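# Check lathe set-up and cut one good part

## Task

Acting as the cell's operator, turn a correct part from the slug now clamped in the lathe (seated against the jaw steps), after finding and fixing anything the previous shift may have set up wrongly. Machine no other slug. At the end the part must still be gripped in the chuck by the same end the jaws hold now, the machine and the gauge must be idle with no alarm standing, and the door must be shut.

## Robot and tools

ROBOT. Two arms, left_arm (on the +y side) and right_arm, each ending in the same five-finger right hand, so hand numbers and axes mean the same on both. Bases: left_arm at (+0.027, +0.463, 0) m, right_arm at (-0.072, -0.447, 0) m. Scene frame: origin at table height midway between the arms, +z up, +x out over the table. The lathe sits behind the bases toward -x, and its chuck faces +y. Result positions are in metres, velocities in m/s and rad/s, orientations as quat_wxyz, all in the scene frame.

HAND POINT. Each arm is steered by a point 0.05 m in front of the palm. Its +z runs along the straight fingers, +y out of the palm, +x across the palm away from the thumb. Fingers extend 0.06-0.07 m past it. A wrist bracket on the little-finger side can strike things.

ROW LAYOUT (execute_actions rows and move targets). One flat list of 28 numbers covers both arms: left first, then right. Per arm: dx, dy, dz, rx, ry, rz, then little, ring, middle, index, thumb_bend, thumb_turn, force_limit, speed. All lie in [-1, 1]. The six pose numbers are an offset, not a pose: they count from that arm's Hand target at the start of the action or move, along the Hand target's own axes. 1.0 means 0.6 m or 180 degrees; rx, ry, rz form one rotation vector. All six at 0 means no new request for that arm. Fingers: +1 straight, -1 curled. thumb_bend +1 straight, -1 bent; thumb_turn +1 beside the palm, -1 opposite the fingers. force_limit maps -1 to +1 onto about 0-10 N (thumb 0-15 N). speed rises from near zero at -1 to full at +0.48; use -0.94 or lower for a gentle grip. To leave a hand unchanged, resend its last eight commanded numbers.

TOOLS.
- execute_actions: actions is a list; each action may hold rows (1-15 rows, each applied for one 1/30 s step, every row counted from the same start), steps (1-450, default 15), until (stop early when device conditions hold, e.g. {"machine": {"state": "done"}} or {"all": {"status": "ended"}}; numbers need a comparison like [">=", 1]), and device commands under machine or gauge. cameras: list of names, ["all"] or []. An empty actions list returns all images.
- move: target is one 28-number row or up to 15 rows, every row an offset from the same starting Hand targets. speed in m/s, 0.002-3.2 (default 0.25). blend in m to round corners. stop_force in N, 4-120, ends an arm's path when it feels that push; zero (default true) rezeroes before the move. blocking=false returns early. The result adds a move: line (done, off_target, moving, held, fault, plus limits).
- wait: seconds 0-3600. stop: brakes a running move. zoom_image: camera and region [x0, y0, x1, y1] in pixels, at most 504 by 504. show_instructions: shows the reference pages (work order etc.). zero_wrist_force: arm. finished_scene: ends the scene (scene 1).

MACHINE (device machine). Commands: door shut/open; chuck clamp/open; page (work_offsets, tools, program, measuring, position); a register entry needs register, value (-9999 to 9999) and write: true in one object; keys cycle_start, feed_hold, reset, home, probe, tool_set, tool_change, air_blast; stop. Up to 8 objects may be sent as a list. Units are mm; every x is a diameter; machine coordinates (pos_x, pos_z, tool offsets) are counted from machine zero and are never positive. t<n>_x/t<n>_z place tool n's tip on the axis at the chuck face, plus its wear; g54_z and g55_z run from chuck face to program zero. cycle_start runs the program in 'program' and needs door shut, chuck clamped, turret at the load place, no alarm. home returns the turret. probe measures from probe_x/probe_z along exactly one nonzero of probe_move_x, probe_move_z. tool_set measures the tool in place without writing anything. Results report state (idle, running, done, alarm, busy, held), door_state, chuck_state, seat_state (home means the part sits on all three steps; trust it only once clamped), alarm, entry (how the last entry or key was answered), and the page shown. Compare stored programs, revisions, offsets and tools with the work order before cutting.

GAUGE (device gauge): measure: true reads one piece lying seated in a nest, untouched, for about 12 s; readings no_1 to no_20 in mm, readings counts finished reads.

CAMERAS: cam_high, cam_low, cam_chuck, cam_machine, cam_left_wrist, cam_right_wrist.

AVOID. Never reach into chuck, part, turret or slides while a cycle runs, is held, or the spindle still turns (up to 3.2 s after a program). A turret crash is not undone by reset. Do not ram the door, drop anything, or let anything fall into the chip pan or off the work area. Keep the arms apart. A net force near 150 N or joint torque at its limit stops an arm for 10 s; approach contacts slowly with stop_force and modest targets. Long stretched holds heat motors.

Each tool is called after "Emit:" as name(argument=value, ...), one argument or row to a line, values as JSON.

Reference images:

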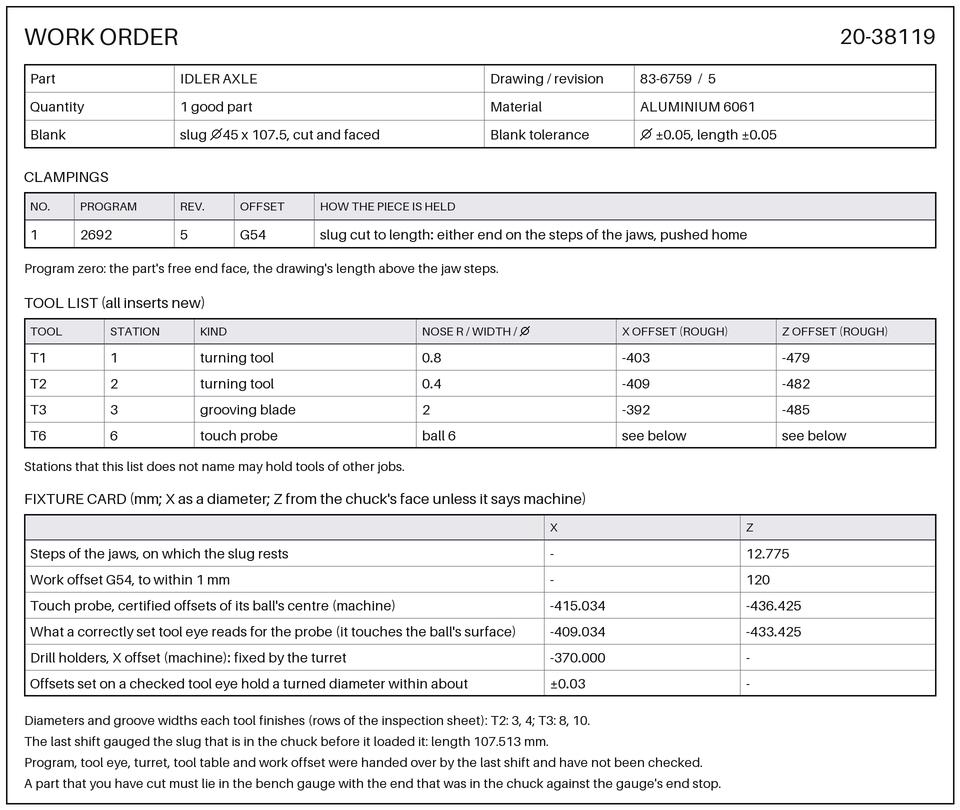

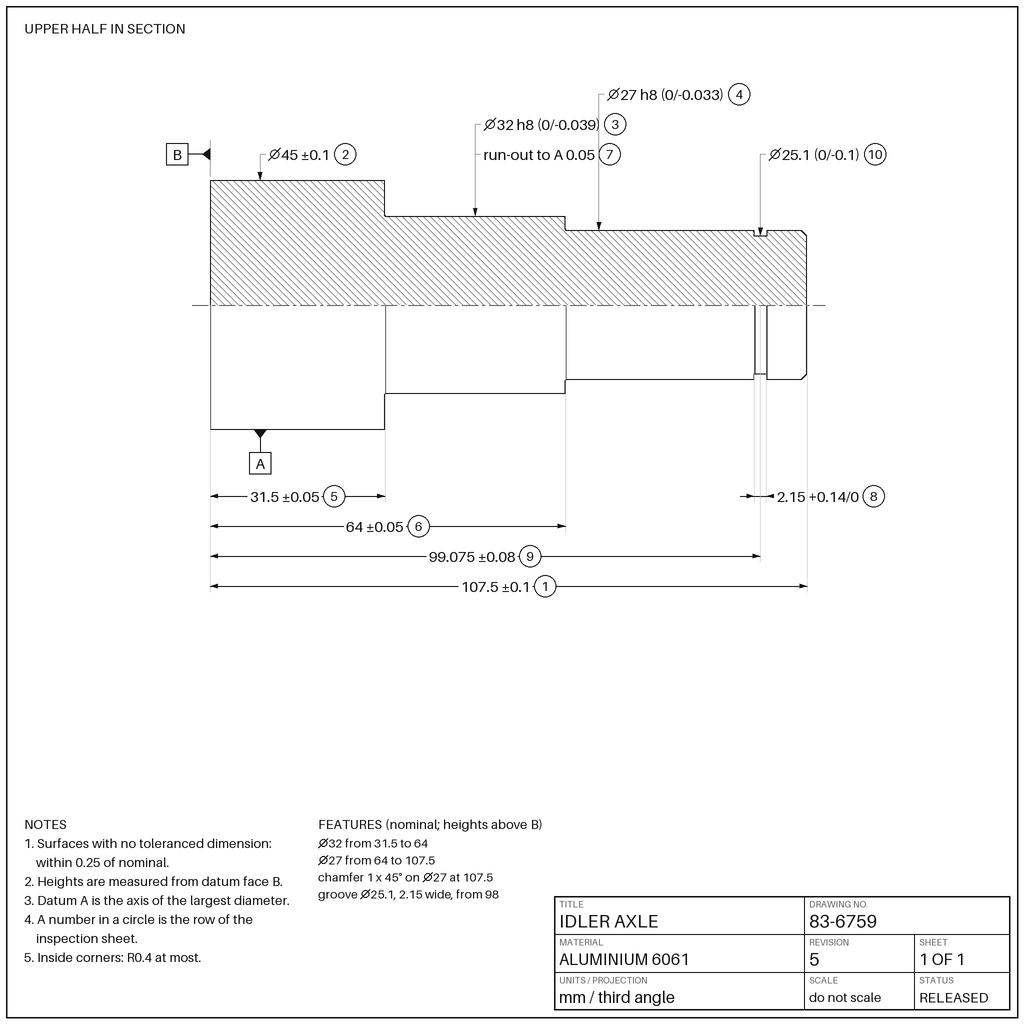

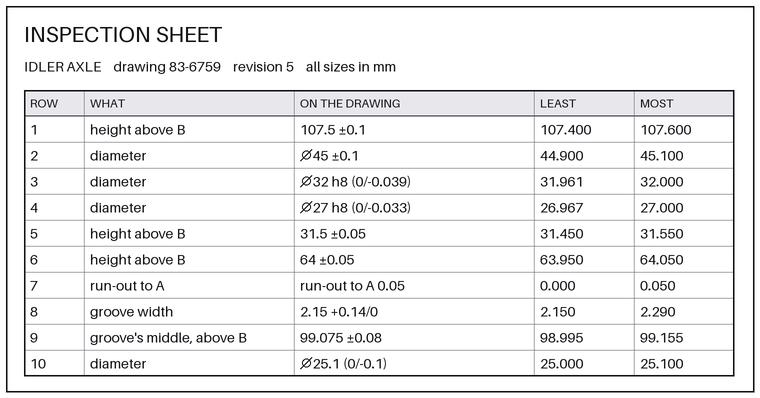

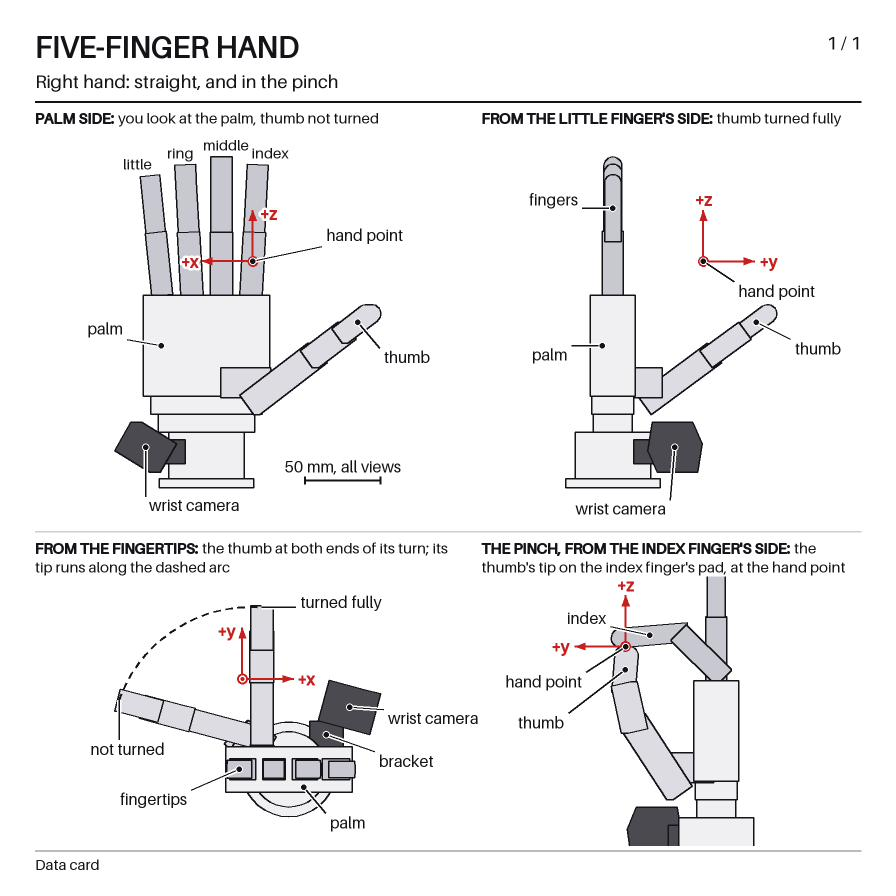

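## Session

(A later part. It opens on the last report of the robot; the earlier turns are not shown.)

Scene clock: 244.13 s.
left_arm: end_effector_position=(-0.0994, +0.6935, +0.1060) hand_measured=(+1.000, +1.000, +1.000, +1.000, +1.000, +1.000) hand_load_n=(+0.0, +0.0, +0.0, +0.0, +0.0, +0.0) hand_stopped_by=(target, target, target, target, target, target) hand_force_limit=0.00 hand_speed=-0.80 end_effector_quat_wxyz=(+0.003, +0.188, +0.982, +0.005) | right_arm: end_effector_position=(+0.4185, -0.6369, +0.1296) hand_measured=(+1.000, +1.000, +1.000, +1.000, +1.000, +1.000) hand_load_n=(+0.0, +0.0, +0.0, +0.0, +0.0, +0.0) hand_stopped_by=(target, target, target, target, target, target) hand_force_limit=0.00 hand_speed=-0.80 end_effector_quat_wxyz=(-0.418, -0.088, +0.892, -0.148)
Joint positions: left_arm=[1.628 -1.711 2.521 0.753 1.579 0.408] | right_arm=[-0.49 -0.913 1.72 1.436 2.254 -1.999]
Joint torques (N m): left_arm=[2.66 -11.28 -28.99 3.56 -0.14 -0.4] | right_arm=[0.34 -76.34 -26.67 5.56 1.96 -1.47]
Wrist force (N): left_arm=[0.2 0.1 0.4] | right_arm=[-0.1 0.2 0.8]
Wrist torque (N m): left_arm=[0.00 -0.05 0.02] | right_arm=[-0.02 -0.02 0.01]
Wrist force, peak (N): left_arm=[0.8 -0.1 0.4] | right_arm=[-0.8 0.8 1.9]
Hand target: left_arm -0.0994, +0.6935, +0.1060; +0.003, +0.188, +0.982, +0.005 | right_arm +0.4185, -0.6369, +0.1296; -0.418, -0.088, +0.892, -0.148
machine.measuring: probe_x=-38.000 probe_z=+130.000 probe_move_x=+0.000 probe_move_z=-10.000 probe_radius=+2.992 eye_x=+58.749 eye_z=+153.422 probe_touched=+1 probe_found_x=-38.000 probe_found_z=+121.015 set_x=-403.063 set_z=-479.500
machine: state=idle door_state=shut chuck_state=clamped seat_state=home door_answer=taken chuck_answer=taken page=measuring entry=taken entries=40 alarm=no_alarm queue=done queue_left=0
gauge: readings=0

Emit:
execute_actions(
  actions=[
    {"machine":[{"page":"tools","register":"t1_station","value":3,"write":true},{"register":"t3_station","value":1,"write":true},{"register":"tool_call","value":2,"write":true},{"tool_change":true},{"tool_set":true}],"steps":30},
  ],
)

Emit:
execute_actions(
  actions=[
    {"machine":{"page":"measuring"},"steps":450,"until":{"machine":{"state":["!=","busy"],"queue":["!=","running"]}}},
    {"steps":450,"until":{"machine":{"state":["!=","busy"],"queue":["!=","running"]}}},
  ],
)

Scene clock: 251.67 s.
left_arm: end_effector_position=(-0.0994, +0.6935, +0.1060) hand_measured=(+1.000, +1.000, +1.000, +1.000, +1.000, +1.000) hand_load_n=(+0.0, +0.0, +0.0, +0.0, -0.5, +0.0) hand_stopped_by=(target, target, target, target, target, target) hand_force_limit=0.00 hand_speed=-0.80 end_effector_quat_wxyz=(+0.003, +0.188, +0.982, +0.005) | right_arm: end_effector_position=(+0.4185, -0.6369, +0.1296) hand_measured=(+1.000, +1.000, +1.000, +1.000, +1.000, +1.000) hand_load_n=(+0.0, +0.0, +0.0, +0.0, +0.0, +0.0) hand_stopped_by=(target, target, target, target, target, target) hand_force_limit=0.00 hand_speed=-0.80 end_effector_quat_wxyz=(-0.418, -0.088, +0.892, -0.148)
Joint positions: left_arm=[1.628 -1.711 2.521 0.753 1.579 0.408] | right_arm=[-0.49 -0.913 1.72 1.436 2.254 -1.999]
Joint torques (N m): left_arm=[0.15 -6.64 -27.53 3.01 0.33 -0.22] | right_arm=[0.93 -76.22 -25.69 5.77 1.33 -1.97]
Wrist force (N): left_arm=[0.1 0.2 0.0] | right_arm=[-0.6 0.6 1.3]
Wrist torque (N m): left_arm=[0.04 0.00 0.00] | right_arm=[0.01 0.03 -0.01]
Wrist force, peak (N): left_arm=[0.5 0.2 0.7] | right_arm=[-0.3 0.5 1.8]
Hand target: left_arm -0.0994, +0.6935, +0.1060; +0.003, +0.188, +0.982, +0.005 | right_arm +0.4185, -0.6369, +0.1296; -0.418, -0.088, +0.892, -0.148
machine.tools: t1_x=-403.065 t1_x_wear=+0.000 t1_z=-479.496 t1_z_wear=+0.000 t1_radius=+0.800 t1_station=+3.000 t2_x=-408.603 t2_x_wear=+0.000 t2_z=-481.728 t2_z_wear=+0.000 t2_radius=+0.400 t2_station=+2.000 t3_x=-392.339 t3_x_wear=+0.000 t3_z=-484.577 t3_z_wear=+0.000 t3_radius=+0.000 t3_station=+1.000 t4_x=-370.000 t4_x_wear=+0.000 t4_z=-431.182 t4_z_wear=+0.000 t4_radius=+0.000 t4_station=+4.000 t5_x=-397.620 t5_x_wear=+0.000 t5_z=-417.187 t5_z_wear=+0.000 t5_radius=+0.400 t5_station=+5.000 t6_x=-415.034 t6_x_wear=+0.000 t6_z=-436.425 t6_z_wear=+0.000 t6_radius=+3.000 t6_station=+6.000
machine: state=busy door_state=shut chuck_state=clamped seat_state=home door_answer=taken chuck_answer=taken page=tools entry=taken entries=44 alarm=no_alarm queue=running queue_left=1
gauge: readings=0

Scene clock: 257.43 s.
left_arm: end_effector_position=(-0.0994, +0.6935, +0.1060) hand_measured=(+1.000, +1.000, +1.000, +1.000, +1.000, +1.000) hand_load_n=(+0.0, +0.0, +0.0, +0.0, +0.0, +0.0) hand_stopped_by=(target, target, target, target, target, target) hand_force_limit=0.00 hand_speed=-0.80 end_effector_quat_wxyz=(+0.003, +0.188, +0.982, +0.005) | right_arm: end_effector_position=(+0.4185, -0.6369, +0.1296) hand_measured=(+1.000, +1.000, +1.000, +1.000, +1.000, +1.000) hand_load_n=(+0.0, +0.0, +0.0, +0.0, +0.0, +0.0) hand_stopped_by=(target, target, target, target, target, target) hand_force_limit=0.00 hand_speed=-0.80 end_effector_quat_wxyz=(-0.418, -0.088, +0.892, -0.148)
Joint positions: left_arm=[1.628 -1.711 2.521 0.753 1.579 0.408] | right_arm=[-0.49 -0.913 1.72 1.436 2.254 -1.999]
Joint torques (N m): left_arm=[-1.24 -8.23 -28.93 3.15 0.12 -0.17] | right_arm=[-1.23 -79.59 -27.61 4.92 1.41 -1.91]
Wrist force (N): left_arm=[0.7 -0.3 0.1] | right_arm=[-0.1 0.5 1.4]
Wrist torque (N m): left_arm=[-0.03 -0.10 0.03] | right_arm=[-0.01 -0.05 0.02]
Wrist force, peak (N): left_arm=[0.8 0.1 0.3] | right_arm=[-0.5 0.5 1.8]
Hand target: left_arm -0.0994, +0.6935, +0.1060; +0.003, +0.188, +0.982, +0.005 | right_arm +0.4185, -0.6369, +0.1296; -0.418, -0.088, +0.892, -0.148
machine.measuring: probe_x=-38.000 probe_z=+130.000 probe_move_x=+0.000 probe_move_z=-10.000 probe_radius=+2.992 eye_x=+58.749 eye_z=+153.422 probe_touched=+1 probe_found_x=-38.000 probe_found_z=+121.015 set_x=-403.063 set_z=-479.500
machine: state=idle door_state=shut chuck_state=clamped seat_state=home door_answer=taken chuck_answer=taken page=measuring entry=taken entries=44 alarm=no_alarm queue=done queue_left=0
gauge: readings=0

Emit:
execute_actions(
  actions=[
    {"steps":240},
  ],
)

Emit:
execute_actions(
  actions=[
    {"machine":{"tool_set":true},"steps":30},
    {"steps":450,"until":{"machine":{"state":["!=","busy"],"queue":["!=","running"]}}},
  ],
)

Scene clock: 268.30 s.
left_arm: end_effector_position=(-0.0994, +0.6935, +0.1060) hand_measured=(+1.000, +1.000, +1.000, +1.000, +1.000, +1.000) hand_load_n=(+0.0, +0.0, +0.0, +0.0, +0.0, +0.0) hand_stopped_by=(target, target, target, target, target, target) hand_force_limit=0.00 hand_speed=-0.80 end_effector_quat_wxyz=(+0.003, +0.188, +0.982, +0.005) | right_arm: end_effector_position=(+0.4185, -0.6369, +0.1296) hand_measured=(+1.000, +1.000, +1.000, +1.000, +1.000, +1.000) hand_load_n=(+0.0, +0.0, +0.0, +0.0, +0.0, +0.5) hand_stopped_by=(target, target, target, target, target, target) hand_force_limit=0.00 hand_speed=-0.80 end_effector_quat_wxyz=(-0.418, -0.088, +0.892, -0.148)
Joint positions: left_arm=[1.628 -1.711 2.521 0.753 1.579 0.408] | right_arm=[-0.49 -0.913 1.72 1.436 2.254 -1.999]
Joint torques (N m): left_arm=[1.79 -9.35 -28.88 3.26 0.09 -0.27] | right_arm=[-1.6 -79.88 -26.71 5.16 1.41 -1.66]
Wrist force (N): left_arm=[0.5 -0.4 0.3] | right_arm=[-0.7 0.3 1.1]
Wrist torque (N m): left_arm=[-0.06 -0.07 0.01] | right_arm=[-0.01 0.06 -0.03]
Wrist force, peak (N): left_arm=[0.2 0.0 0.9] | right_arm=[-0.3 0.8 1.8]
Hand target: left_arm -0.0994, +0.6935, +0.1060; +0.003, +0.188, +0.982, +0.005 | right_arm +0.4185, -0.6369, +0.1296; -0.418, -0.088, +0.892, -0.148
machine.measuring: probe_x=-38.000 probe_z=+130.000 probe_move_x=+0.000 probe_move_z=-10.000 probe_radius=+2.992 eye_x=+58.749 eye_z=+153.422 probe_touched=+1 probe_found_x=-38.000 probe_found_z=+121.015 set_x=-403.063 set_z=-479.500
machine: state=idle door_state=shut chuck_state=clamped seat_state=home door_answer=taken chuck_answer=taken page=measuring entry=taken entries=44 alarm=no_alarm queue=done queue_left=0
gauge: readings=0

Scene clock: 280.80 s.
left_arm: end_effector_position=(-0.0994, +0.6935, +0.1060) hand_measured=(+1.000, +1.000, +1.000, +1.000, +1.000, +1.000) hand_load_n=(+0.0, +0.0, +0.0, +0.0, +0.0, +0.0) hand_stopped_by=(target, target, target, target, target, target) hand_force_limit=0.00 hand_speed=-0.80 end_effector_quat_wxyz=(+0.003, +0.188, +0.982, +0.005) | right_arm: end_effector_position=(+0.4185, -0.6369, +0.1296) hand_measured=(+1.000, +1.000, +1.000, +1.000, +1.000, +1.000) hand_load_n=(+0.0, +0.0, -0.5, +0.0, +0.0, +0.0) hand_stopped_by=(target, target, target, target, target, target) hand_force_limit=0.00 hand_speed=-0.80 end_effector_quat_wxyz=(-0.418, -0.088, +0.892, -0.148)
Joint positions: left_arm=[1.628 -1.711 2.521 0.753 1.579 0.408] | right_arm=[-0.49 -0.913 1.72 1.436 2.254 -1.999]
Joint torques (N m): left_arm=[-0.57 -8.24 -27.81 3.06 0.3 -0.08] | right_arm=[-4.06 -76.58 -24.96 5.11 1.57 -1.43]
Wrist force (N): left_arm=[0.2 0.1 0.4] | right_arm=[-0.5 0.4 1.4]
Wrist torque (N m): left_arm=[0.02 -0.04 0.01] | right_arm=[-0.03 0.00 0.00]
Wrist force, peak (N): left_arm=[0.4 -0.4 0.7] | right_arm=[0.0 0.9 1.7]
Hand target: left_arm -0.0994, +0.6935, +0.1060; +0.003, +0.188, +0.982, +0.005 | right_arm +0.4185, -0.6369, +0.1296; -0.418, -0.088, +0.892, -0.148
machine.measuring: probe_x=-38.000 probe_z=+130.000 probe_move_x=+0.000 probe_move_z=-10.000 probe_radius=+2.992 eye_x=+58.749 eye_z=+153.422 probe_touched=+1 probe_found_x=-38.000 probe_found_z=+121.015 set_x=-408.602 set_z=-481.722
machine: state=idle door_state=shut chuck_state=clamped seat_state=home door_answer=taken chuck_answer=taken page=measuring entry=taken entries=45 alarm=no_alarm queue=done queue_left=0
gauge: readings=0

Emit:
execute_actions(
  actions=[
    {"machine":[{"register":"probe_x","value":-56,"write":true}],"steps":15},
  ],
)

Emit:
execute_actions(
  actions=[
    {"machine":[{"register":"probe_x","value":-53,"write":true}],"steps":15},
  ],
)

Scene clock: 343.63 s.
left_arm: end_effector_position=(-0.0994, +0.6935, +0.1060) hand_measured=(+1.000, +1.000, +1.000, +1.000, +1.000, +1.000) hand_load_n=(+0.0, +0.0, +0.0, +0.0, +0.0, +0.0) hand_stopped_by=(target, target, target, target, target, target) hand_force_limit=0.00 hand_speed=-0.80 end_effector_quat_wxyz=(+0.003, +0.188, +0.982, +0.005) | right_arm: end_effector_position=(+0.4185, -0.6369, +0.1296) hand_measured=(+1.000, +1.000, +1.000, +1.000, +1.000, +1.000) hand_load_n=(+0.0, +0.0, +0.0, +0.0, +0.0, +0.0) hand_stopped_by=(target, target, target, target, target, target) hand_force_limit=0.00 hand_speed=-0.80 end_effector_quat_wxyz=(-0.418, -0.088, +0.892, -0.148)
Joint positions: left_arm=[1.628 -1.711 2.521 0.753 1.579 0.408] | right_arm=[-0.49 -0.913 1.72 1.436 2.254 -1.999]
Joint torques (N m): left_arm=[-1.62 -8.5 -29.9 2.91 0.74 -0.23] | right_arm=[-1.38 -78.13 -25.01 4.99 1.43 -1.55]
Wrist force (N): left_arm=[0.1 -0.3 0.3] | right_arm=[-0.5 0.1 1.2]
Wrist torque (N m): left_arm=[-0.05 -0.03 0.00] | right_arm=[-0.05 0.03 -0.01]
Wrist force, peak (N): left_arm=[0.7 0.0 0.8] | right_arm=[-0.3 1.1 1.9]
Hand target: left_arm -0.0994, +0.6935, +0.1060; +0.003, +0.188, +0.982, +0.005 | right_arm +0.4185, -0.6369, +0.1296; -0.418, -0.088, +0.892, -0.148
machine.measuring: probe_x=-38.000 probe_z=+130.000 probe_move_x=+0.000 probe_move_z=-10.000 probe_radius=+2.992 eye_x=+58.749 eye_z=+153.422 probe_touched=+1 probe_found_x=-38.000 probe_found_z=+121.015 set_x=-408.602 set_z=-481.722
machine: state=idle door_state=shut chuck_state=clamped seat_state=home door_answer=taken chuck_answer=taken page=measuring entry=refused_out_of_range entries=46 alarm=no_alarm queue=dropped queue_left=0
gauge: readings=0

Scene clock: 344.33 s.
left_arm: end_effector_position=(-0.0994, +0.6935, +0.1060) hand_measured=(+1.000, +1.000, +1.000, +1.000, +1.000, +1.000) hand_load_n=(+0.0, +0.0, +0.0, +0.0, +0.0, +0.5) hand_stopped_by=(target, target, target, target, target, target) hand_force_limit=0.00 hand_speed=-0.80 end_effector_quat_wxyz=(+0.003, +0.188, +0.982, +0.005) | right_arm: end_effector_position=(+0.4185, -0.6369, +0.1296) hand_measured=(+1.000, +1.000, +1.000, +1.000, +1.000, +1.000) hand_load_n=(+0.0, +0.0, +0.0, +0.0, +0.0, +0.0) hand_stopped_by=(target, target, target, target, target, target) hand_force_limit=0.00 hand_speed=-0.80 end_effector_quat_wxyz=(-0.418, -0.088, +0.892, -0.148)
Joint positions: left_arm=[1.628 -1.711 2.521 0.753 1.579 0.408] | right_arm=[-0.49 -0.913 1.72 1.436 2.254 -1.999]
Joint torques (N m): left_arm=[-2.62 -8.43 -28.79 3.12 0.23 -0.19] | right_arm=[-1.53 -77.14 -26.57 5.45 1.32 -1.5]
Wrist force (N): left_arm=[0.2 -0.1 0.2] | right_arm=[-0.2 0.4 1.1]
Wrist torque (N m): left_arm=[-0.02 -0.04 0.01] | right_arm=[-0.01 -0.02 0.01]
Wrist force, peak (N): left_arm=[0.6 -0.1 0.3] | right_arm=[-0.7 0.6 1.9]
Hand target: left_arm -0.0994, +0.6935, +0.1060; +0.003, +0.188, +0.982, +0.005 | right_arm +0.4185, -0.6369, +0.1296; -0.418, -0.088, +0.892, -0.148
machine.measuring: probe_x=-38.000 probe_z=+130.000 probe_move_x=+0.000 probe_move_z=-10.000 probe_radius=+2.992 eye_x=+58.749 eye_z=+153.422 probe_touched=+1 probe_found_x=-38.000 probe_found_z=+121.015 set_x=-408.602 set_z=-481.722
machine: state=idle door_state=shut chuck_state=clamped seat_state=home door_answer=taken chuck_answer=taken page=measuring entry=refused_out_of_range entries=47 alarm=no_alarm queue=dropped queue_left=0
gauge: readings=0

Emit:
execute_actions(
  actions=[
    {"machine":[{"register":"g54_z","value":121.15,"write":true,"page":"tools"},{"register":"t2_x_wear","value":0.3,"write":true},{"register":"t3_x_wear","value":8,"write":true},{"home":true}],"steps":90},
    {"steps":450,"until":{"machine":{"state":["!=","busy"],"queue":["!=","running"]}}},
  ],
)

Scene clock: 354.60 s.
left_arm: end_effector_position=(-0.0994, +0.6935, +0.1060) hand_measured=(+1.000, +1.000, +1.000, +1.000, +1.000, +1.000) hand_load_n=(+0.0, +0.0, +0.0, +0.0, +0.0, +0.0) hand_stopped_by=(target, target, target, target, target, target) hand_force_limit=0.00 hand_speed=-0.80 end_effector_quat_wxyz=(+0.003, +0.188, +0.982, +0.005) | right_arm: end_effector_position=(+0.4185, -0.6369, +0.1296) hand_measured=(+1.000, +1.000, +1.000, +1.000, +1.000, +1.000) hand_load_n=(+0.0, +0.0, +0.0, +0.0, -0.5, +0.0) hand_stopped_by=(target, target, target, target, target, target) hand_force_limit=0.00 hand_speed=-0.80 end_effector_quat_wxyz=(-0.418, -0.088, +0.892, -0.148)
Joint positions: left_arm=[1.628 -1.711 2.521 0.753 1.579 0.408] | right_arm=[-0.49 -0.913 1.72 1.436 2.254 -1.999]
Joint torques (N m): left_arm=[0.61 -6.96 -29.07 3.06 0.15 -0.36] | right_arm=[1.34 -78.17 -26.23 5.22 1.22 -1.84]
Wrist force (N): left_arm=[0.4 0.2 0.4] | right_arm=[-0.5 0.8 1.6]
Wrist torque (N m): left_arm=[0.02 -0.07 0.02] | right_arm=[0.03 0.01 0.01]
Wrist force, peak (N): left_arm=[0.9 0.2 0.2] | right_arm=[-0.2 1.0 2.0]
Hand target: left_arm -0.0994, +0.6935, +0.1060; +0.003, +0.188, +0.982, +0.005 | right_arm +0.4185, -0.6369, +0.1296; -0.418, -0.088, +0.892, -0.148
machine.tools: t1_x=-403.065 t1_x_wear=+0.000 t1_z=-479.496 t1_z_wear=+0.000 t1_radius=+0.800 t1_station=+3.000 t2_x=-408.603 t2_x_wear=+0.300 t2_z=-481.728 t2_z_wear=+0.000 t2_radius=+0.400 t2_station=+2.000 t3_x=-392.339 t3_x_wear=+0.000 t3_z=-484.577 t3_z_wear=+0.000 t3_radius=+0.000 t3_station=+1.000 t4_x=-370.000 t4_x_wear=+0.000 t4_z=-431.182 t4_z_wear=+0.000 t4_radius=+0.000 t4_station=+4.000 t5_x=-397.620 t5_x_wear=+0.000 t5_z=-417.187 t5_z_wear=+0.000 t5_radius=+0.400 t5_station=+5.000 t6_x=-415.034 t6_x_wear=+0.000 t6_z=-436.425 t6_z_wear=+0.000 t6_radius=+3.000 t6_station=+6.000
machine: state=idle door_state=shut chuck_state=clamped seat_state=home door_answer=taken chuck_answer=taken page=tools entry=refused_out_of_range entries=50 alarm=no_alarm queue=dropped queue_left=0
gauge: readings=0

Emit:
execute_actions(
  actions=[
    {"machine":[{"register":"t3_x","value":-384.339,"write":true},{"home":true}],"steps":60},
    {"steps":450,"until":{"machine":{"state":["!=","busy"],"queue":["!=","running"]}}},
  ],
)

Emit:
execute_actions(
  actions=[
    {"machine":{"page":"work_offsets"},"steps":3},
  ],
)

Scene clock: 359.63 s.
left_arm: end_effector_position=(-0.0994, +0.6935, +0.1060) hand_measured=(+1.000, +1.000, +1.000, +1.000, +1.000, +1.000) hand_load_n=(+0.0, +0.0, +0.0, +0.0, +0.0, +0.0) hand_stopped_by=(target, target, target, target, target, target) hand_force_limit=0.00 hand_speed=-0.80 end_effector_quat_wxyz=(+0.003, +0.188, +0.982, +0.005) | right_arm: end_effector_position=(+0.4185, -0.6369, +0.1296) hand_measured=(+1.000, +1.000, +1.000, +1.000, +1.000, +1.000) hand_load_n=(+0.0, +0.0, +0.0, +0.0, +0.0, +0.0) hand_stopped_by=(target, target, target, target, target, target) hand_force_limit=0.00 hand_speed=-0.80 end_effector_quat_wxyz=(-0.418, -0.088, +0.892, -0.148)
Joint positions: left_arm=[1.628 -1.711 2.521 0.753 1.579 0.408] | right_arm=[-0.49 -0.913 1.72 1.436 2.254 -1.999]
Joint torques (N m): left_arm=[-0.6 -8.57 -29.82 2.77 0.54 -0.47] | right_arm=[2.8 -78.2 -26.39 5.24 1.51 -1.18]
Wrist force (N): left_arm=[0.8 0.2 0.0] | right_arm=[-0.2 0.7 1.4]
Wrist torque (N m): left_arm=[0.03 -0.12 0.05] | right_arm=[0.03 -0.01 0.01]
Wrist force, peak (N): left_arm=[0.6 -0.4 0.6] | right_arm=[-0.2 0.4 2.2]
Hand target: left_arm -0.0994, +0.6935, +0.1060; +0.003, +0.188, +0.982, +0.005 | right_arm +0.4185, -0.6369, +0.1296; -0.418, -0.088, +0.892, -0.148
machine.tools: t1_x=-403.065 t1_x_wear=+0.000 t1_z=-479.496 t1_z_wear=+0.000 t1_radius=+0.800 t1_station=+3.000 t2_x=-408.603 t2_x_wear=+0.300 t2_z=-481.728 t2_z_wear=+0.000 t2_radius=+0.400 t2_station=+2.000 t3_x=-384.339 t3_x_wear=+0.000 t3_z=-484.577 t3_z_wear=+0.000 t3_radius=+0.000 t3_station=+1.000 t4_x=-370.000 t4_x_wear=+0.000 t4_z=-431.182 t4_z_wear=+0.000 t4_radius=+0.000 t4_station=+4.000 t5_x=-397.620 t5_x_wear=+0.000 t5_z=-417.187 t5_z_wear=+0.000 t5_radius=+0.400 t5_station=+5.000 t6_x=-415.034 t6_x_wear=+0.000 t6_z=-436.425 t6_z_wear=+0.000 t6_radius=+3.000 t6_station=+6.000
machine: state=idle door_state=shut chuck_state=clamped seat_state=home door_answer=taken chuck_answer=taken page=tools entry=taken entries=52 alarm=no_alarm queue=done queue_left=0
gauge: readings=0

Scene clock: 359.93 s.
left_arm: end_effector_position=(-0.0994, +0.6935, +0.1060) hand_measured=(+1.000, +1.000, +1.000, +1.000, +1.000, +1.000) hand_load_n=(+0.0, +0.0, +0.0, +0.0, +0.0, +0.0) hand_stopped_by=(target, target, target, target, target, target) hand_force_limit=0.00 hand_speed=-0.80 end_effector_quat_wxyz=(+0.003, +0.188, +0.982, +0.005) | right_arm: end_effector_position=(+0.4185, -0.6369, +0.1296) hand_measured=(+1.000, +1.000, +1.000, +1.000, +1.000, +1.000) hand_load_n=(+0.0, +0.0, +0.0, +0.0, +0.0, +0.0) hand_stopped_by=(target, target, target, target, target, target) hand_force_limit=0.00 hand_speed=-0.80 end_effector_quat_wxyz=(-0.418, -0.088, +0.892, -0.148)
Joint positions: left_arm=[1.628 -1.711 2.521 0.753 1.579 0.408] | right_arm=[-0.49 -0.913 1.72 1.436 2.254 -1.999]
Joint torques (N m): left_arm=[-2.04 -6.85 -28.82 3.13 0.35 -0.05] | right_arm=[1.15 -76.2 -26.51 5.84 1.75 -1.96]
Wrist force (N): left_arm=[0.2 0.0 0.3] | right_arm=[-0.1 0.6 1.5]
Wrist torque (N m): left_arm=[-0.01 -0.05 0.01] | right_arm=[0.01 -0.03 0.01]
Wrist force, peak (N): left_arm=[0.4 -0.5 0.1] | right_arm=[-0.7 0.5 2.0]
Hand target: left_arm -0.0994, +0.6935, +0.1060; +0.003, +0.188, +0.982, +0.005 | right_arm +0.4185, -0.6369, +0.1296; -0.418, -0.088, +0.892, -0.148
machine.work_offsets: g54_z=+121.150 g55_z=+0.000
machine: state=idle door_state=shut chuck_state=clamped seat_state=home door_answer=taken chuck_answer=taken page=work_offsets entry=taken entries=52 alarm=no_alarm queue=done queue_left=0
gauge: readings=0

Emit:
execute_actions(
  actions=[
    {"machine":{"page":"position","cycle_start":true},"steps":45},
  ],
)

Emit:
execute_actions(
  actions=[
    {"steps":30},
  ],
)

Emit:
execute_actions(
  actions=[
    {"steps":30},
  ],
)

Emit:
execute_actions(
  actions=[
    {"steps":30},
  ],
)

Emit:
execute_actions(
  actions=[
    {"steps":30},
  ],
)

Emit:
execute_actions(
  actions=[
    {"steps":30},
  ],
)

Emit:
execute_actions(
  actions=[
    {"steps":30},
  ],
)

Emit:
execute_actions(
  actions=[
    {"steps":30},
  ],
)

Emit:
execute_actions(
  actions=[
    {"steps":30},
  ],
)

Emit:
execute_actions(
  actions=[
    {"steps":30},
  ],
)

Scene clock: 367.17 s.
left_arm: end_effector_position=(-0.0994, +0.6935, +0.1060) hand_measured=(+1.000, +1.000, +1.000, +1.000, +1.000, +1.000) hand_load_n=(+0.0, +0.0, +0.0, +0.0, +0.0, +0.0) hand_stopped_by=(target, target, target, target, target, target) hand_force_limit=0.00 hand_speed=-0.80 end_effector_quat_wxyz=(+0.003, +0.188, +0.982, +0.005) | right_arm: end_effector_position=(+0.4185, -0.6369, +0.1296) hand_measured=(+1.000, +1.000, +1.000, +1.000, +1.000, +1.000) hand_load_n=(+0.0, +0.0, +0.0, +0.0, +0.0, +0.0) hand_stopped_by=(target, target, target, target, target, target) hand_force_limit=0.00 hand_speed=-0.80 end_effector_quat_wxyz=(-0.418, -0.088, +0.892, -0.148)
Joint positions: left_arm=[1.628 -1.711 2.521 0.753 1.579 0.408] | right_arm=[-0.49 -0.913 1.72 1.436 2.254 -1.999]
Joint torques (N m): left_arm=[-0.62 -9.01 -28.62 2.9 0.05 0.22] | right_arm=[2.17 -80.17 -26.56 5.46 1.66 -1.2]
Wrist force (N): left_arm=[0.4 0.1 0.4] | right_arm=[0.0 0.5 1.4]
Wrist torque (N m): left_arm=[0.01 -0.08 0.03] | right_arm=[0.00 -0.04 0.02]
Wrist force, peak (N): left_arm=[0.4 -0.6 0.2] | right_arm=[-0.2 0.6 2.0]
Hand target: left_arm -0.0994, +0.6935, +0.1060; +0.003, +0.188, +0.982, +0.005 | right_arm +0.4185, -0.6369, +0.1296; -0.418, -0.088, +0.892, -0.148
machine.position: pos_x=+0.000 pos_z=-80.000
machine: state=running door_state=shut chuck_state=clamped seat_state=home door_answer=taken chuck_answer=taken page=position entry=taken entries=53 alarm=no_alarm queue=running queue_left=0
gauge: readings=0

Scene clock: 368.37 s.
left_arm: end_effector_position=(-0.0994, +0.6935, +0.1060) hand_measured=(+1.000, +1.000, +1.000, +1.000, +1.000, +1.000) hand_load_n=(+0.0, +0.0, +0.0, +0.0, +0.0, +0.0) hand_stopped_by=(target, target, target, target, target, target) hand_force_limit=0.00 hand_speed=-0.80 end_effector_quat_wxyz=(+0.003, +0.188, +0.982, +0.005) | right_arm: end_effector_position=(+0.4185, -0.6369, +0.1296) hand_measured=(+1.000, +1.000, +1.000, +1.000, +1.000, +1.000) hand_load_n=(+0.0, +0.0, +0.0, +0.0, +0.0, +0.0) hand_stopped_by=(target, target, target, target, target, target) hand_force_limit=0.00 hand_speed=-0.80 end_effector_quat_wxyz=(-0.418, -0.088, +0.892, -0.148)
Joint positions: left_arm=[1.628 -1.711 2.521 0.753 1.579 0.408] | right_arm=[-0.49 -0.913 1.72 1.436 2.254 -1.999]
Joint torques (N m): left_arm=[-0.61 -6.47 -28.35 2.85 -0.08 0.08] | right_arm=[0.47 -78.56 -25.67 5.64 2.01 -1.68]
Wrist force (N): left_arm=[0.4 -0.2 0.2] | right_arm=[-0.2 0.7 1.6]
Wrist torque (N m): left_arm=[-0.03 -0.07 0.02] | right_arm=[0.01 -0.02 0.02]
Wrist force, peak (N): left_arm=[0.2 0.2 0.7] | right_arm=[-0.2 1.0 2.0]
Hand target: left_arm -0.0994, +0.6935, +0.1060; +0.003, +0.188, +0.982, +0.005 | right_arm +0.4185, -0.6369, +0.1296; -0.418, -0.088, +0.892, -0.148
machine.position: pos_x=-362.005 pos_z=-357.152
machine: state=running door_state=shut chuck_state=clamped seat_state=home door_answer=taken chuck_answer=taken page=position entry=taken entries=53 alarm=no_alarm queue=running queue_left=0
gauge: readings=0

Scene clock: 369.57 s.
left_arm: end_effector_position=(-0.0994, +0.6935, +0.1060) hand_measured=(+1.000, +1.000, +1.000, +1.000, +1.000, +1.000) hand_load_n=(+0.0, +0.0, +0.0, +0.0, +0.0, +0.0) hand_stopped_by=(target, target, target, target, target, target) hand_force_limit=0.00 hand_speed=-0.80 end_effector_quat_wxyz=(+0.003, +0.188, +0.982, +0.005) | right_arm: end_effector_position=(+0.4185, -0.6369, +0.1296) hand_measured=(+1.000, +1.000, +1.000, +1.000, +1.000, +1.000) hand_load_n=(+0.0, +0.0, +0.0, +0.0, +0.0, +0.0) hand_stopped_by=(target, target, target, target, target, target) hand_force_limit=0.00 hand_speed=-0.80 end_effector_quat_wxyz=(-0.418, -0.088, +0.892, -0.148)
Joint positions: left_arm=[1.628 -1.711 2.521 0.753 1.579 0.408] | right_arm=[-0.49 -0.913 1.72 1.436 2.254 -1.999]
Joint torques (N m): left_arm=[-2.17 -8.28 -29.51 2.85 0.25 -0.41] | right_arm=[-0.38 -77.9 -26.8 5.33 1.28 -1.33]
Wrist force (N): left_arm=[0.2 -0.1 0.3] | right_arm=[-0.3 0.3 1.9]
Wrist torque (N m): left_arm=[-0.03 -0.05 0.00] | right_arm=[-0.06 -0.01 0.00]
Wrist force, peak (N): left_arm=[0.5 -0.2 0.3] | right_arm=[-0.2 0.8 2.0]
Hand target: left_arm -0.0994, +0.6935, +0.1060; +0.003, +0.188, +0.982, +0.005 | right_arm +0.4185, -0.6369, +0.1296; -0.418, -0.088, +0.892, -0.148
machine.position: pos_x=-362.005 pos_z=-363.772
machine: state=running door_state=shut chuck_state=clamped seat_state=home door_answer=taken chuck_answer=taken page=position entry=taken entries=53 alarm=no_alarm queue=running queue_left=0
gauge: readings=0

Scene clock: 370.77 s.
left_arm: end_effector_position=(-0.0994, +0.6935, +0.1060) hand_measured=(+1.000, +1.000, +1.000, +1.000, +1.000, +1.000) hand_load_n=(+0.0, +0.0, +0.0, +0.0, +0.0, +0.0) hand_stopped_by=(target, target, target, target, target, target) hand_force_limit=0.00 hand_speed=-0.80 end_effector_quat_wxyz=(+0.003, +0.188, +0.982, +0.005) | right_arm: end_effector_position=(+0.4185, -0.6369, +0.1296) hand_measured=(+1.000, +1.000, +1.000, +1.000, +1.000, +1.000) hand_load_n=(+0.0, +0.0, +0.0, +0.0, +0.0, +0.0) hand_stopped_by=(target, target, target, target, target, target) hand_force_limit=0.00 hand_speed=-0.80 end_effector_quat_wxyz=(-0.418, -0.088, +0.892, -0.148)
Joint positions: left_arm=[1.628 -1.711 2.521 0.753 1.579 0.408] | right_arm=[-0.49 -0.913 1.72 1.436 2.254 -1.999]
Joint torques (N m): left_arm=[-0.33 -7.84 -28.85 2.75 0.21 0.12] | right_arm=[-0.42 -77.29 -26.05 5.58 1.51 -1.89]
Wrist force (N): left_arm=[0.5 0.0 0.0] | right_arm=[-0.2 0.6 1.5]
Wrist torque (N m): left_arm=[0.01 -0.09 0.03] | right_arm=[0.01 -0.02 0.02]
Wrist force, peak (N): left_arm=[0.6 -0.3 0.5] | right_arm=[-0.8 1.0 1.8]
Hand target: left_arm -0.0994, +0.6935, +0.1060; +0.003, +0.188, +0.982, +0.005 | right_arm +0.4185, -0.6369, +0.1296; -0.418, -0.088, +0.892, -0.148
machine.position: pos_x=-362.005 pos_z=-370.392
machine: state=running door_state=shut chuck_state=clamped seat_state=home door_answer=taken chuck_answer=taken page=position entry=taken entries=53 alarm=no_alarm queue=running queue_left=0
gauge: readings=0

Scene clock: 371.97 s.
left_arm: end_effector_position=(-0.0994, +0.6935, +0.1060) hand_measured=(+1.000, +1.000, +1.000, +1.000, +1.000, +1.000) hand_load_n=(+0.0, +0.0, +0.0, +0.0, +0.0, +0.0) hand_stopped_by=(target, target, target, target, target, target) hand_force_limit=0.00 hand_speed=-0.80 end_effector_quat_wxyz=(+0.003, +0.188, +0.982, +0.005) | right_arm: end_effector_position=(+0.4185, -0.6369, +0.1296) hand_measured=(+1.000, +1.000, +1.000, +1.000, +1.000, +1.000) hand_load_n=(+0.0, +0.0, +0.0, +0.0, +0.0, +0.0) hand_stopped_by=(target, target, target, target, target, target) hand_force_limit=0.00 hand_speed=-0.80 end_effector_quat_wxyz=(-0.418, -0.088, +0.892, -0.148)
Joint positions: left_arm=[1.628 -1.711 2.521 0.753 1.579 0.408] | right_arm=[-0.49 -0.913 1.72 1.436 2.254 -1.999]
Joint torques (N m): left_arm=[2.38 -7.69 -28.37 2.72 -0.1 0.12] | right_arm=[-1.3 -77.6 -26.64 5.66 1.88 -1.82]
Wrist force (N): left_arm=[0.1 0.0 0.4] | right_arm=[0.0 0.3 1.8]
Wrist torque (N m): left_arm=[-0.02 -0.02 0.00] | right_arm=[-0.06 -0.05 0.01]
Wrist force, peak (N): left_arm=[0.1 -0.1 0.9] | right_arm=[-0.3 0.4 2.1]
Hand target: left_arm -0.0994, +0.6935, +0.1060; +0.003, +0.188, +0.982, +0.005 | right_arm +0.4185, -0.6369, +0.1296; -0.418, -0.088, +0.892, -0.148
machine.position: pos_x=-362.005 pos_z=-377.012
machine: state=running door_state=shut chuck_state=clamped seat_state=home door_answer=taken chuck_answer=taken page=position entry=taken entries=53 alarm=no_alarm queue=running queue_left=0
gauge: readings=0

Scene clock: 373.17 s.
left_arm: end_effector_position=(-0.0994, +0.6935, +0.1060) hand_measured=(+1.000, +1.000, +1.000, +1.000, +1.000, +1.000) hand_load_n=(+0.0, +0.0, +0.0, +0.0, +0.0, +0.0) hand_stopped_by=(target, target, target, target, target, target) hand_force_limit=0.00 hand_speed=-0.80 end_effector_quat_wxyz=(+0.003, +0.188, +0.982, +0.005) | right_arm: end_effector_position=(+0.4185, -0.6369, +0.1296) hand_measured=(+1.000, +1.000, +1.000, +1.000, +1.000, +1.000) hand_load_n=(+0.0, +0.0, +0.0, +0.0, +0.0, +0.0) hand_stopped_by=(target, target, target, target, target, target) hand_force_limit=0.00 hand_speed=-0.80 end_effector_quat_wxyz=(-0.418, -0.088, +0.892, -0.148)
Joint positions: left_arm=[1.628 -1.711 2.521 0.753 1.579 0.408] | right_arm=[-0.49 -0.913 1.72 1.436 2.254 -1.999]
Joint torques (N m): left_arm=[1.47 -6.95 -29.58 2.98 -0.06 -0.05] | right_arm=[-0.62 -79.07 -26.39 4.88 2.1 -1.29]
Wrist force (N): left_arm=[0.5 0.2 0.0] | right_arm=[-0.7 0.3 1.6]
Wrist torque (N m): left_arm=[0.04 -0.08 0.03] | right_arm=[-0.05 0.05 -0.02]
Wrist force, peak (N): left_arm=[0.5 -0.3 0.5] | right_arm=[-0.1 0.7 2.0]
Hand target: left_arm -0.0994, +0.6935, +0.1060; +0.003, +0.188, +0.982, +0.005 | right_arm +0.4185, -0.6369, +0.1296; -0.418, -0.088, +0.892, -0.148
machine.position: pos_x=-362.005 pos_z=-383.632
machine: state=running door_state=shut chuck_state=clamped seat_state=home door_answer=taken chuck_answer=taken page=position entry=taken entries=53 alarm=no_alarm queue=running queue_left=0
gauge: readings=0

Scene clock: 374.37 s.
left_arm: end_effector_position=(-0.0994, +0.6935, +0.1060) hand_measured=(+1.000, +1.000, +1.000, +1.000, +1.000, +1.000) hand_load_n=(+0.0, +0.0, +0.0, +0.0, +0.0, +0.0) hand_stopped_by=(target, target, target, target, target, target) hand_force_limit=0.00 hand_speed=-0.80 end_effector_quat_wxyz=(+0.003, +0.188, +0.982, +0.005) | right_arm: end_effector_position=(+0.4185, -0.6369, +0.1296) hand_measured=(+1.000, +1.000, +1.000, +1.000, +1.000, +1.000) hand_load_n=(+0.0, +0.0, +0.0, +0.0, +0.0, +0.0) hand_stopped_by=(target, target, target, target, target, target) hand_force_limit=0.00 hand_speed=-0.80 end_effector_quat_wxyz=(-0.418, -0.088, +0.892, -0.148)
Joint positions: left_arm=[1.628 -1.711 2.521 0.753 1.579 0.408] | right_arm=[-0.49 -0.913 1.72 1.436 2.254 -1.999]
Joint torques (N m): left_arm=[-1.53 -6.17 -29.58 3.08 0.38 -0.05] | right_arm=[-1.31 -77.28 -26.7 5.52 1.33 -1.73]
Wrist force (N): left_arm=[0.1 -0.1 0.5] | right_arm=[-0.3 0.2 1.5]
Wrist torque (N m): left_arm=[-0.03 -0.04 0.00] | right_arm=[-0.05 -0.02 0.00]
Wrist force, peak (N): left_arm=[0.6 -0.2 0.4] | right_arm=[-0.5 0.7 2.0]
Hand target: left_arm -0.0994, +0.6935, +0.1060; +0.003, +0.188, +0.982, +0.005 | right_arm +0.4185, -0.6369, +0.1296; -0.418, -0.088, +0.892, -0.148
machine.position: pos_x=-362.005 pos_z=-390.252
machine: state=running door_state=shut chuck_state=clamped seat_state=home door_answer=taken chuck_answer=taken page=position entry=taken entries=53 alarm=no_alarm queue=running queue_left=0
gauge: readings=0

Scene clock: 375.57 s.
left_arm: end_effector_position=(-0.0994, +0.6935, +0.1060) hand_measured=(+1.000, +1.000, +1.000, +1.000, +1.000, +1.000) hand_load_n=(+0.0, +0.0, +0.0, +0.0, +0.0, +0.0) hand_stopped_by=(target, target, target, target, target, target) hand_force_limit=0.00 hand_speed=-0.80 end_effector_quat_wxyz=(+0.003, +0.188, +0.982, +0.005) | right_arm: end_effector_position=(+0.4185, -0.6369, +0.1296) hand_measured=(+1.000, +1.000, +1.000, +1.000, +1.000, +1.000) hand_load_n=(+0.0, +0.0, +0.0, +0.0, +0.0, +0.5) hand_stopped_by=(target, target, target, target, target, target) hand_force_limit=0.00 hand_speed=-0.80 end_effector_quat_wxyz=(-0.418, -0.088, +0.892, -0.148)
Joint positions: left_arm=[1.628 -1.711 2.521 0.753 1.579 0.408] | right_arm=[-0.49 -0.913 1.72 1.436 2.254 -1.999]
Joint torques (N m): left_arm=[0.54 -6.05 -28.81 2.6 0.02 0.07] | right_arm=[0.4 -78.29 -25.27 5.68 1.47 -1.73]
Wrist force (N): left_arm=[0.3 -0.3 0.8] | right_arm=[-0.1 0.8 1.3]
Wrist torque (N m): left_arm=[-0.08 -0.07 0.01] | right_arm=[0.04 -0.04 0.03]
Wrist force, peak (N): left_arm=[0.3 -0.3 0.8] | right_arm=[-0.5 0.3 2.0]
Hand target: left_arm -0.0994, +0.6935, +0.1060; +0.003, +0.188, +0.982, +0.005 | right_arm +0.4185, -0.6369, +0.1296; -0.418, -0.088, +0.892, -0.148
machine.position: pos_x=-362.005 pos_z=-396.872
machine: state=running door_state=shut chuck_state=clamped seat_state=home door_answer=taken chuck_answer=taken page=position entry=taken entries=53 alarm=no_alarm queue=running queue_left=0
gauge: readings=0

Scene clock: 376.77 s.
left_arm: end_effector_position=(-0.0994, +0.6935, +0.1060) hand_measured=(+1.000, +1.000, +1.000, +1.000, +1.000, +1.000) hand_load_n=(+0.0, +0.0, +0.0, +0.0, +0.0, +0.0) hand_stopped_by=(target, target, target, target, target, target) hand_force_limit=0.00 hand_speed=-0.80 end_effector_quat_wxyz=(+0.003, +0.188, +0.982, +0.005) | right_arm: end_effector_position=(+0.4185, -0.6369, +0.1296) hand_measured=(+1.000, +1.000, +1.000, +1.000, +1.000, +1.000) hand_load_n=(+0.0, +0.0, +0.0, +0.0, +0.0, +0.0) hand_stopped_by=(target, target, target, target, target, target) hand_force_limit=0.00 hand_speed=-0.80 end_effector_quat_wxyz=(-0.418, -0.088, +0.892, -0.148)
Joint positions: left_arm=[1.628 -1.711 2.521 0.753 1.579 0.408] | right_arm=[-0.49 -0.913 1.72 1.436 2.254 -1.999]
Joint torques (N m): left_arm=[-1.92 -7.75 -29.92 3.27 0.23 0.21] | right_arm=[-2.42 -78.62 -26.66 5.33 1.93 -1.49]
Wrist force (N): left_arm=[0.1 0.1 0.0] | right_arm=[-0.3 0.2 2.0]
Wrist torque (N m): left_arm=[0.02 -0.02 0.00] | right_arm=[-0.07 -0.03 0.00]
Wrist force, peak (N): left_arm=[0.4 -0.2 0.7] | right_arm=[-0.4 0.5 2.1]
Hand target: left_arm -0.0994, +0.6935, +0.1060; +0.003, +0.188, +0.982, +0.005 | right_arm +0.4185, -0.6369, +0.1296; -0.418, -0.088, +0.892, -0.148
machine.position: pos_x=-362.005 pos_z=-403.492
machine: state=running door_state=shut chuck_state=clamped seat_state=home door_answer=taken chuck_answer=taken page=position entry=taken entries=53 alarm=no_alarm queue=running queue_left=0
gauge: readings=0

Scene clock: 377.97 s.
left_arm: end_effector_position=(-0.0994, +0.6935, +0.1060) hand_measured=(+1.000, +1.000, +1.000, +1.000, +1.000, +1.000) hand_load_n=(+0.0, +0.0, +0.0, +0.0, +0.0, +0.0) hand_stopped_by=(target, target, target, target, target, target) hand_force_limit=0.00 hand_speed=-0.80 end_effector_quat_wxyz=(+0.003, +0.188, +0.982, +0.005) | right_arm: end_effector_position=(+0.4185, -0.6369, +0.1296) hand_measured=(+1.000, +1.000, +1.000, +1.000, +1.000, +1.000) hand_load_n=(+0.0, +0.0, +0.0, +0.0, +0.0, +0.0) hand_stopped_by=(target, target, target, target, target, target) hand_force_limit=0.00 hand_speed=-0.80 end_effector_quat_wxyz=(-0.418, -0.088, +0.892, -0.148)
Joint positions: left_arm=[1.628 -1.711 2.521 0.753 1.579 0.408] | right_arm=[-0.49 -0.913 1.72 1.436 2.254 -1.999]
Joint torques (N m): left_arm=[1.11 -4.32 -29.03 3.14 0.12 -0.19] | right_arm=[-0.06 -79.35 -26.38 6.07 1.65 -1.66]
Wrist force (N): left_arm=[0.4 -0.2 0.2] | right_arm=[-0.5 0.6 1.8]
Wrist torque (N m): left_arm=[-0.02 -0.06 0.01] | right_arm=[-0.01 0.00 0.00]
Wrist force, peak (N): left_arm=[0.1 0.1 0.8] | right_arm=[-0.9 0.4 2.0]
Hand target: left_arm -0.0994, +0.6935, +0.1060; +0.003, +0.188, +0.982, +0.005 | right_arm +0.4185, -0.6369, +0.1296; -0.418, -0.088, +0.892, -0.148
machine.position: pos_x=-362.005 pos_z=-410.112
machine: state=running door_state=shut chuck_state=clamped seat_state=home door_answer=taken chuck_answer=taken page=position entry=taken entries=53 alarm=no_alarm queue=running queue_left=0
gauge: readings=0

Emit:
execute_actions(
  actions=[
    {"steps":90},
  ],
)

Emit:
execute_actions(
  actions=[
    {"steps":300},
  ],
)

Emit:
execute_actions(
  actions=[
    {"steps":300},
  ],
)

Emit:
execute_actions(
  actions=[
    {"steps":300},
  ],
)

Scene clock: 385.90 s.
left_arm: end_effector_position=(-0.0994, +0.6935, +0.1060) hand_measured=(+1.000, +1.000, +1.000, +1.000, +1.000, +1.000) hand_load_n=(+0.0, +0.0, +0.0, +0.0, +0.0, -0.5) hand_stopped_by=(target, target, target, target, target, target) hand_force_limit=0.00 hand_speed=-0.80 end_effector_quat_wxyz=(+0.003, +0.188, +0.982, +0.005) | right_arm: end_effector_position=(+0.4185, -0.6369, +0.1296) hand_measured=(+1.000, +1.000, +1.000, +1.000, +1.000, +1.000) hand_load_n=(+0.0, +0.0, +0.0, +0.0, +0.0, +0.5) hand_stopped_by=(target, target, target, target, target, target) hand_force_limit=0.00 hand_speed=-0.80 end_effector_quat_wxyz=(-0.418, -0.088, +0.892, -0.148)
Joint positions: left_arm=[1.628 -1.711 2.521 0.753 1.579 0.408] | right_arm=[-0.49 -0.913 1.72 1.436 2.254 -1.999]
Joint torques (N m): left_arm=[0.67 -6.1 -30.08 3.07 0.19 0.55] | right_arm=[-0.52 -79.35 -26.6 5.81 2.05 -1.04]
Wrist force (N): left_arm=[0.3 0.1 -0.1] | right_arm=[0.1 0.5 1.5]
Wrist torque (N m): left_arm=[0.04 -0.05 0.02] | right_arm=[-0.01 -0.08 0.03]
Wrist force, peak (N): left_arm=[0.7 -0.2 0.5] | right_arm=[-0.3 0.3 2.2]
Hand target: left_arm -0.0994, +0.6935, +0.1060; +0.003, +0.188, +0.982, +0.005 | right_arm +0.4185, -0.6369, +0.1296; -0.418, -0.088, +0.892, -0.148
machine.position: pos_x=-365.945 pos_z=-374.653
machine: state=running door_state=shut chuck_state=clamped seat_state=home door_answer=taken chuck_answer=taken page=position entry=taken entries=53 alarm=no_alarm queue=running queue_left=0
gauge: readings=0

Scene clock: 396.10 s.
left_arm: end_effector_position=(-0.0994, +0.6935, +0.1060) hand_measured=(+1.000, +1.000, +1.000, +1.000, +1.000, +1.000) hand_load_n=(+0.0, +0.0, +0.0, +0.0, +0.0, +0.0) hand_stopped_by=(target, target, target, target, target, target) hand_force_limit=0.00 hand_speed=-0.80 end_effector_quat_wxyz=(+0.003, +0.188, +0.982, +0.005) | right_arm: end_effector_position=(+0.4185, -0.6369, +0.1296) hand_measured=(+1.000, +1.000, +1.000, +1.000, +1.000, +1.000) hand_load_n=(+0.0, +0.0, +0.0, +0.0, +0.0, +0.0) hand_stopped_by=(target, target, target, target, target, target) hand_force_limit=0.00 hand_speed=-0.80 end_effector_quat_wxyz=(-0.418, -0.088, +0.892, -0.148)
Joint positions: left_arm=[1.628 -1.711 2.521 0.753 1.579 0.408] | right_arm=[-0.49 -0.913 1.72 1.436 2.254 -1.999]
Joint torques (N m): left_arm=[-2.84 -5.72 -29.78 2.95 0.24 -0.15] | right_arm=[-0.39 -77.68 -27.18 5.43 1.09 -1.65]
Wrist force (N): left_arm=[0.3 0.1 0.1] | right_arm=[-0.1 0.2 1.7]
Wrist torque (N m): left_arm=[0.02 -0.05 0.02] | right_arm=[-0.06 -0.06 0.01]
Wrist force, peak (N): left_arm=[0.5 -0.5 0.8] | right_arm=[-0.2 0.5 2.2]
Hand target: left_arm -0.0994, +0.6935, +0.1060; +0.003, +0.188, +0.982, +0.005 | right_arm +0.4185, -0.6369, +0.1296; -0.418, -0.088, +0.892, -0.148
machine.position: pos_x=-365.945 pos_z=-430.923
machine: state=running door_state=shut chuck_state=clamped seat_state=home door_answer=taken chuck_answer=taken page=position entry=taken entries=53 alarm=no_alarm queue=running queue_left=0
gauge: readings=0

Scene clock: 406.30 s.
left_arm: end_effector_position=(-0.0994, +0.6935, +0.1060) hand_measured=(+1.000, +1.000, +1.000, +1.000, +1.000, +1.000) hand_load_n=(+0.0, +0.0, +0.0, +0.0, -0.5, +0.0) hand_stopped_by=(target, target, target, target, target, target) hand_force_limit=0.00 hand_speed=-0.80 end_effector_quat_wxyz=(+0.003, +0.188, +0.982, +0.005) | right_arm: end_effector_position=(+0.4185, -0.6369, +0.1296) hand_measured=(+1.000, +1.000, +1.000, +1.000, +1.000, +1.000) hand_load_n=(+0.0, +0.0, +0.0, +0.0, +0.0, +0.0) hand_stopped_by=(target, target, target, target, target, target) hand_force_limit=0.00 hand_speed=-0.80 end_effector_quat_wxyz=(-0.418, -0.088, +0.892, -0.148)
Joint positions: left_arm=[1.628 -1.711 2.521 0.753 1.579 0.408] | right_arm=[-0.49 -0.913 1.72 1.436 2.254 -1.999]
Joint torques (N m): left_arm=[-0.81 -7.87 -29.66 2.64 -0.06 -0.23] | right_arm=[-0.28 -79.05 -26.87 4.88 1.44 -1.89]
Wrist force (N): left_arm=[0.4 0.1 0.1] | right_arm=[-0.2 0.1 1.7]
Wrist torque (N m): left_arm=[0.03 -0.07 0.03] | right_arm=[-0.09 -0.04 0.00]
Wrist force, peak (N): left_arm=[0.3 0.2 0.8] | right_arm=[-0.5 0.6 2.3]
Hand target: left_arm -0.0994, +0.6935, +0.1060; +0.003, +0.188, +0.982, +0.005 | right_arm +0.4185, -0.6369, +0.1296; -0.418, -0.088, +0.892, -0.148
machine.position: pos_x=-369.885 pos_z=-407.915
machine: state=running door_state=shut chuck_state=clamped seat_state=home door_answer=taken chuck_answer=taken page=position entry=taken entries=53 alarm=no_alarm queue=running queue_left=0
gauge: readings=0

Scene clock: 416.50 s.
left_arm: end_effector_position=(-0.0994, +0.6935, +0.1060) hand_measured=(+1.000, +1.000, +1.000, +1.000, +1.000, +1.000) hand_load_n=(+0.0, +0.0, +0.0, +0.0, +0.0, +0.0) hand_stopped_by=(target, target, target, target, target, target) hand_force_limit=0.00 hand_speed=-0.80 end_effector_quat_wxyz=(+0.003, +0.188, +0.982, +0.005) | right_arm: end_effector_position=(+0.4185, -0.6369, +0.1296) hand_measured=(+1.000, +1.000, +1.000, +1.000, +1.000, +1.000) hand_load_n=(+0.0, +0.0, +0.0, +0.0, +0.0, +0.0) hand_stopped_by=(target, target, target, target, target, target) hand_force_limit=0.00 hand_speed=-0.80 end_effector_quat_wxyz=(-0.418, -0.088, +0.892, -0.148)
Joint positions: left_arm=[1.628 -1.711 2.521 0.753 1.579 0.408] | right_arm=[-0.49 -0.913 1.72 1.436 2.254 -1.999]
Joint torques (N m): left_arm=[-0.06 -9.56 -30.6 2.93 0.25 -0.31] | right_arm=[-1.58 -79.32 -27.32 5.02 1.49 -1.62]
Wrist force (N): left_arm=[0.2 -0.5 0.3] | right_arm=[-0.4 0.7 1.5]
Wrist torque (N m): left_arm=[-0.09 -0.04 0.00] | right_arm=[0.02 0.02 0.01]
Wrist force, peak (N): left_arm=[0.2 -0.4 0.7] | right_arm=[-0.5 1.1 2.2]
Hand target: left_arm -0.0994, +0.6935, +0.1060; +0.003, +0.188, +0.982, +0.005 | right_arm +0.4185, -0.6369, +0.1296; -0.418, -0.088, +0.892, -0.148
machine.position: pos_x=-370.485 pos_z=-384.876
machine: state=running door_state=shut chuck_state=clamped seat_state=home door_answer=taken chuck_answer=taken page=position entry=taken entries=53 alarm=no_alarm queue=running queue_left=0
gauge: readings=0


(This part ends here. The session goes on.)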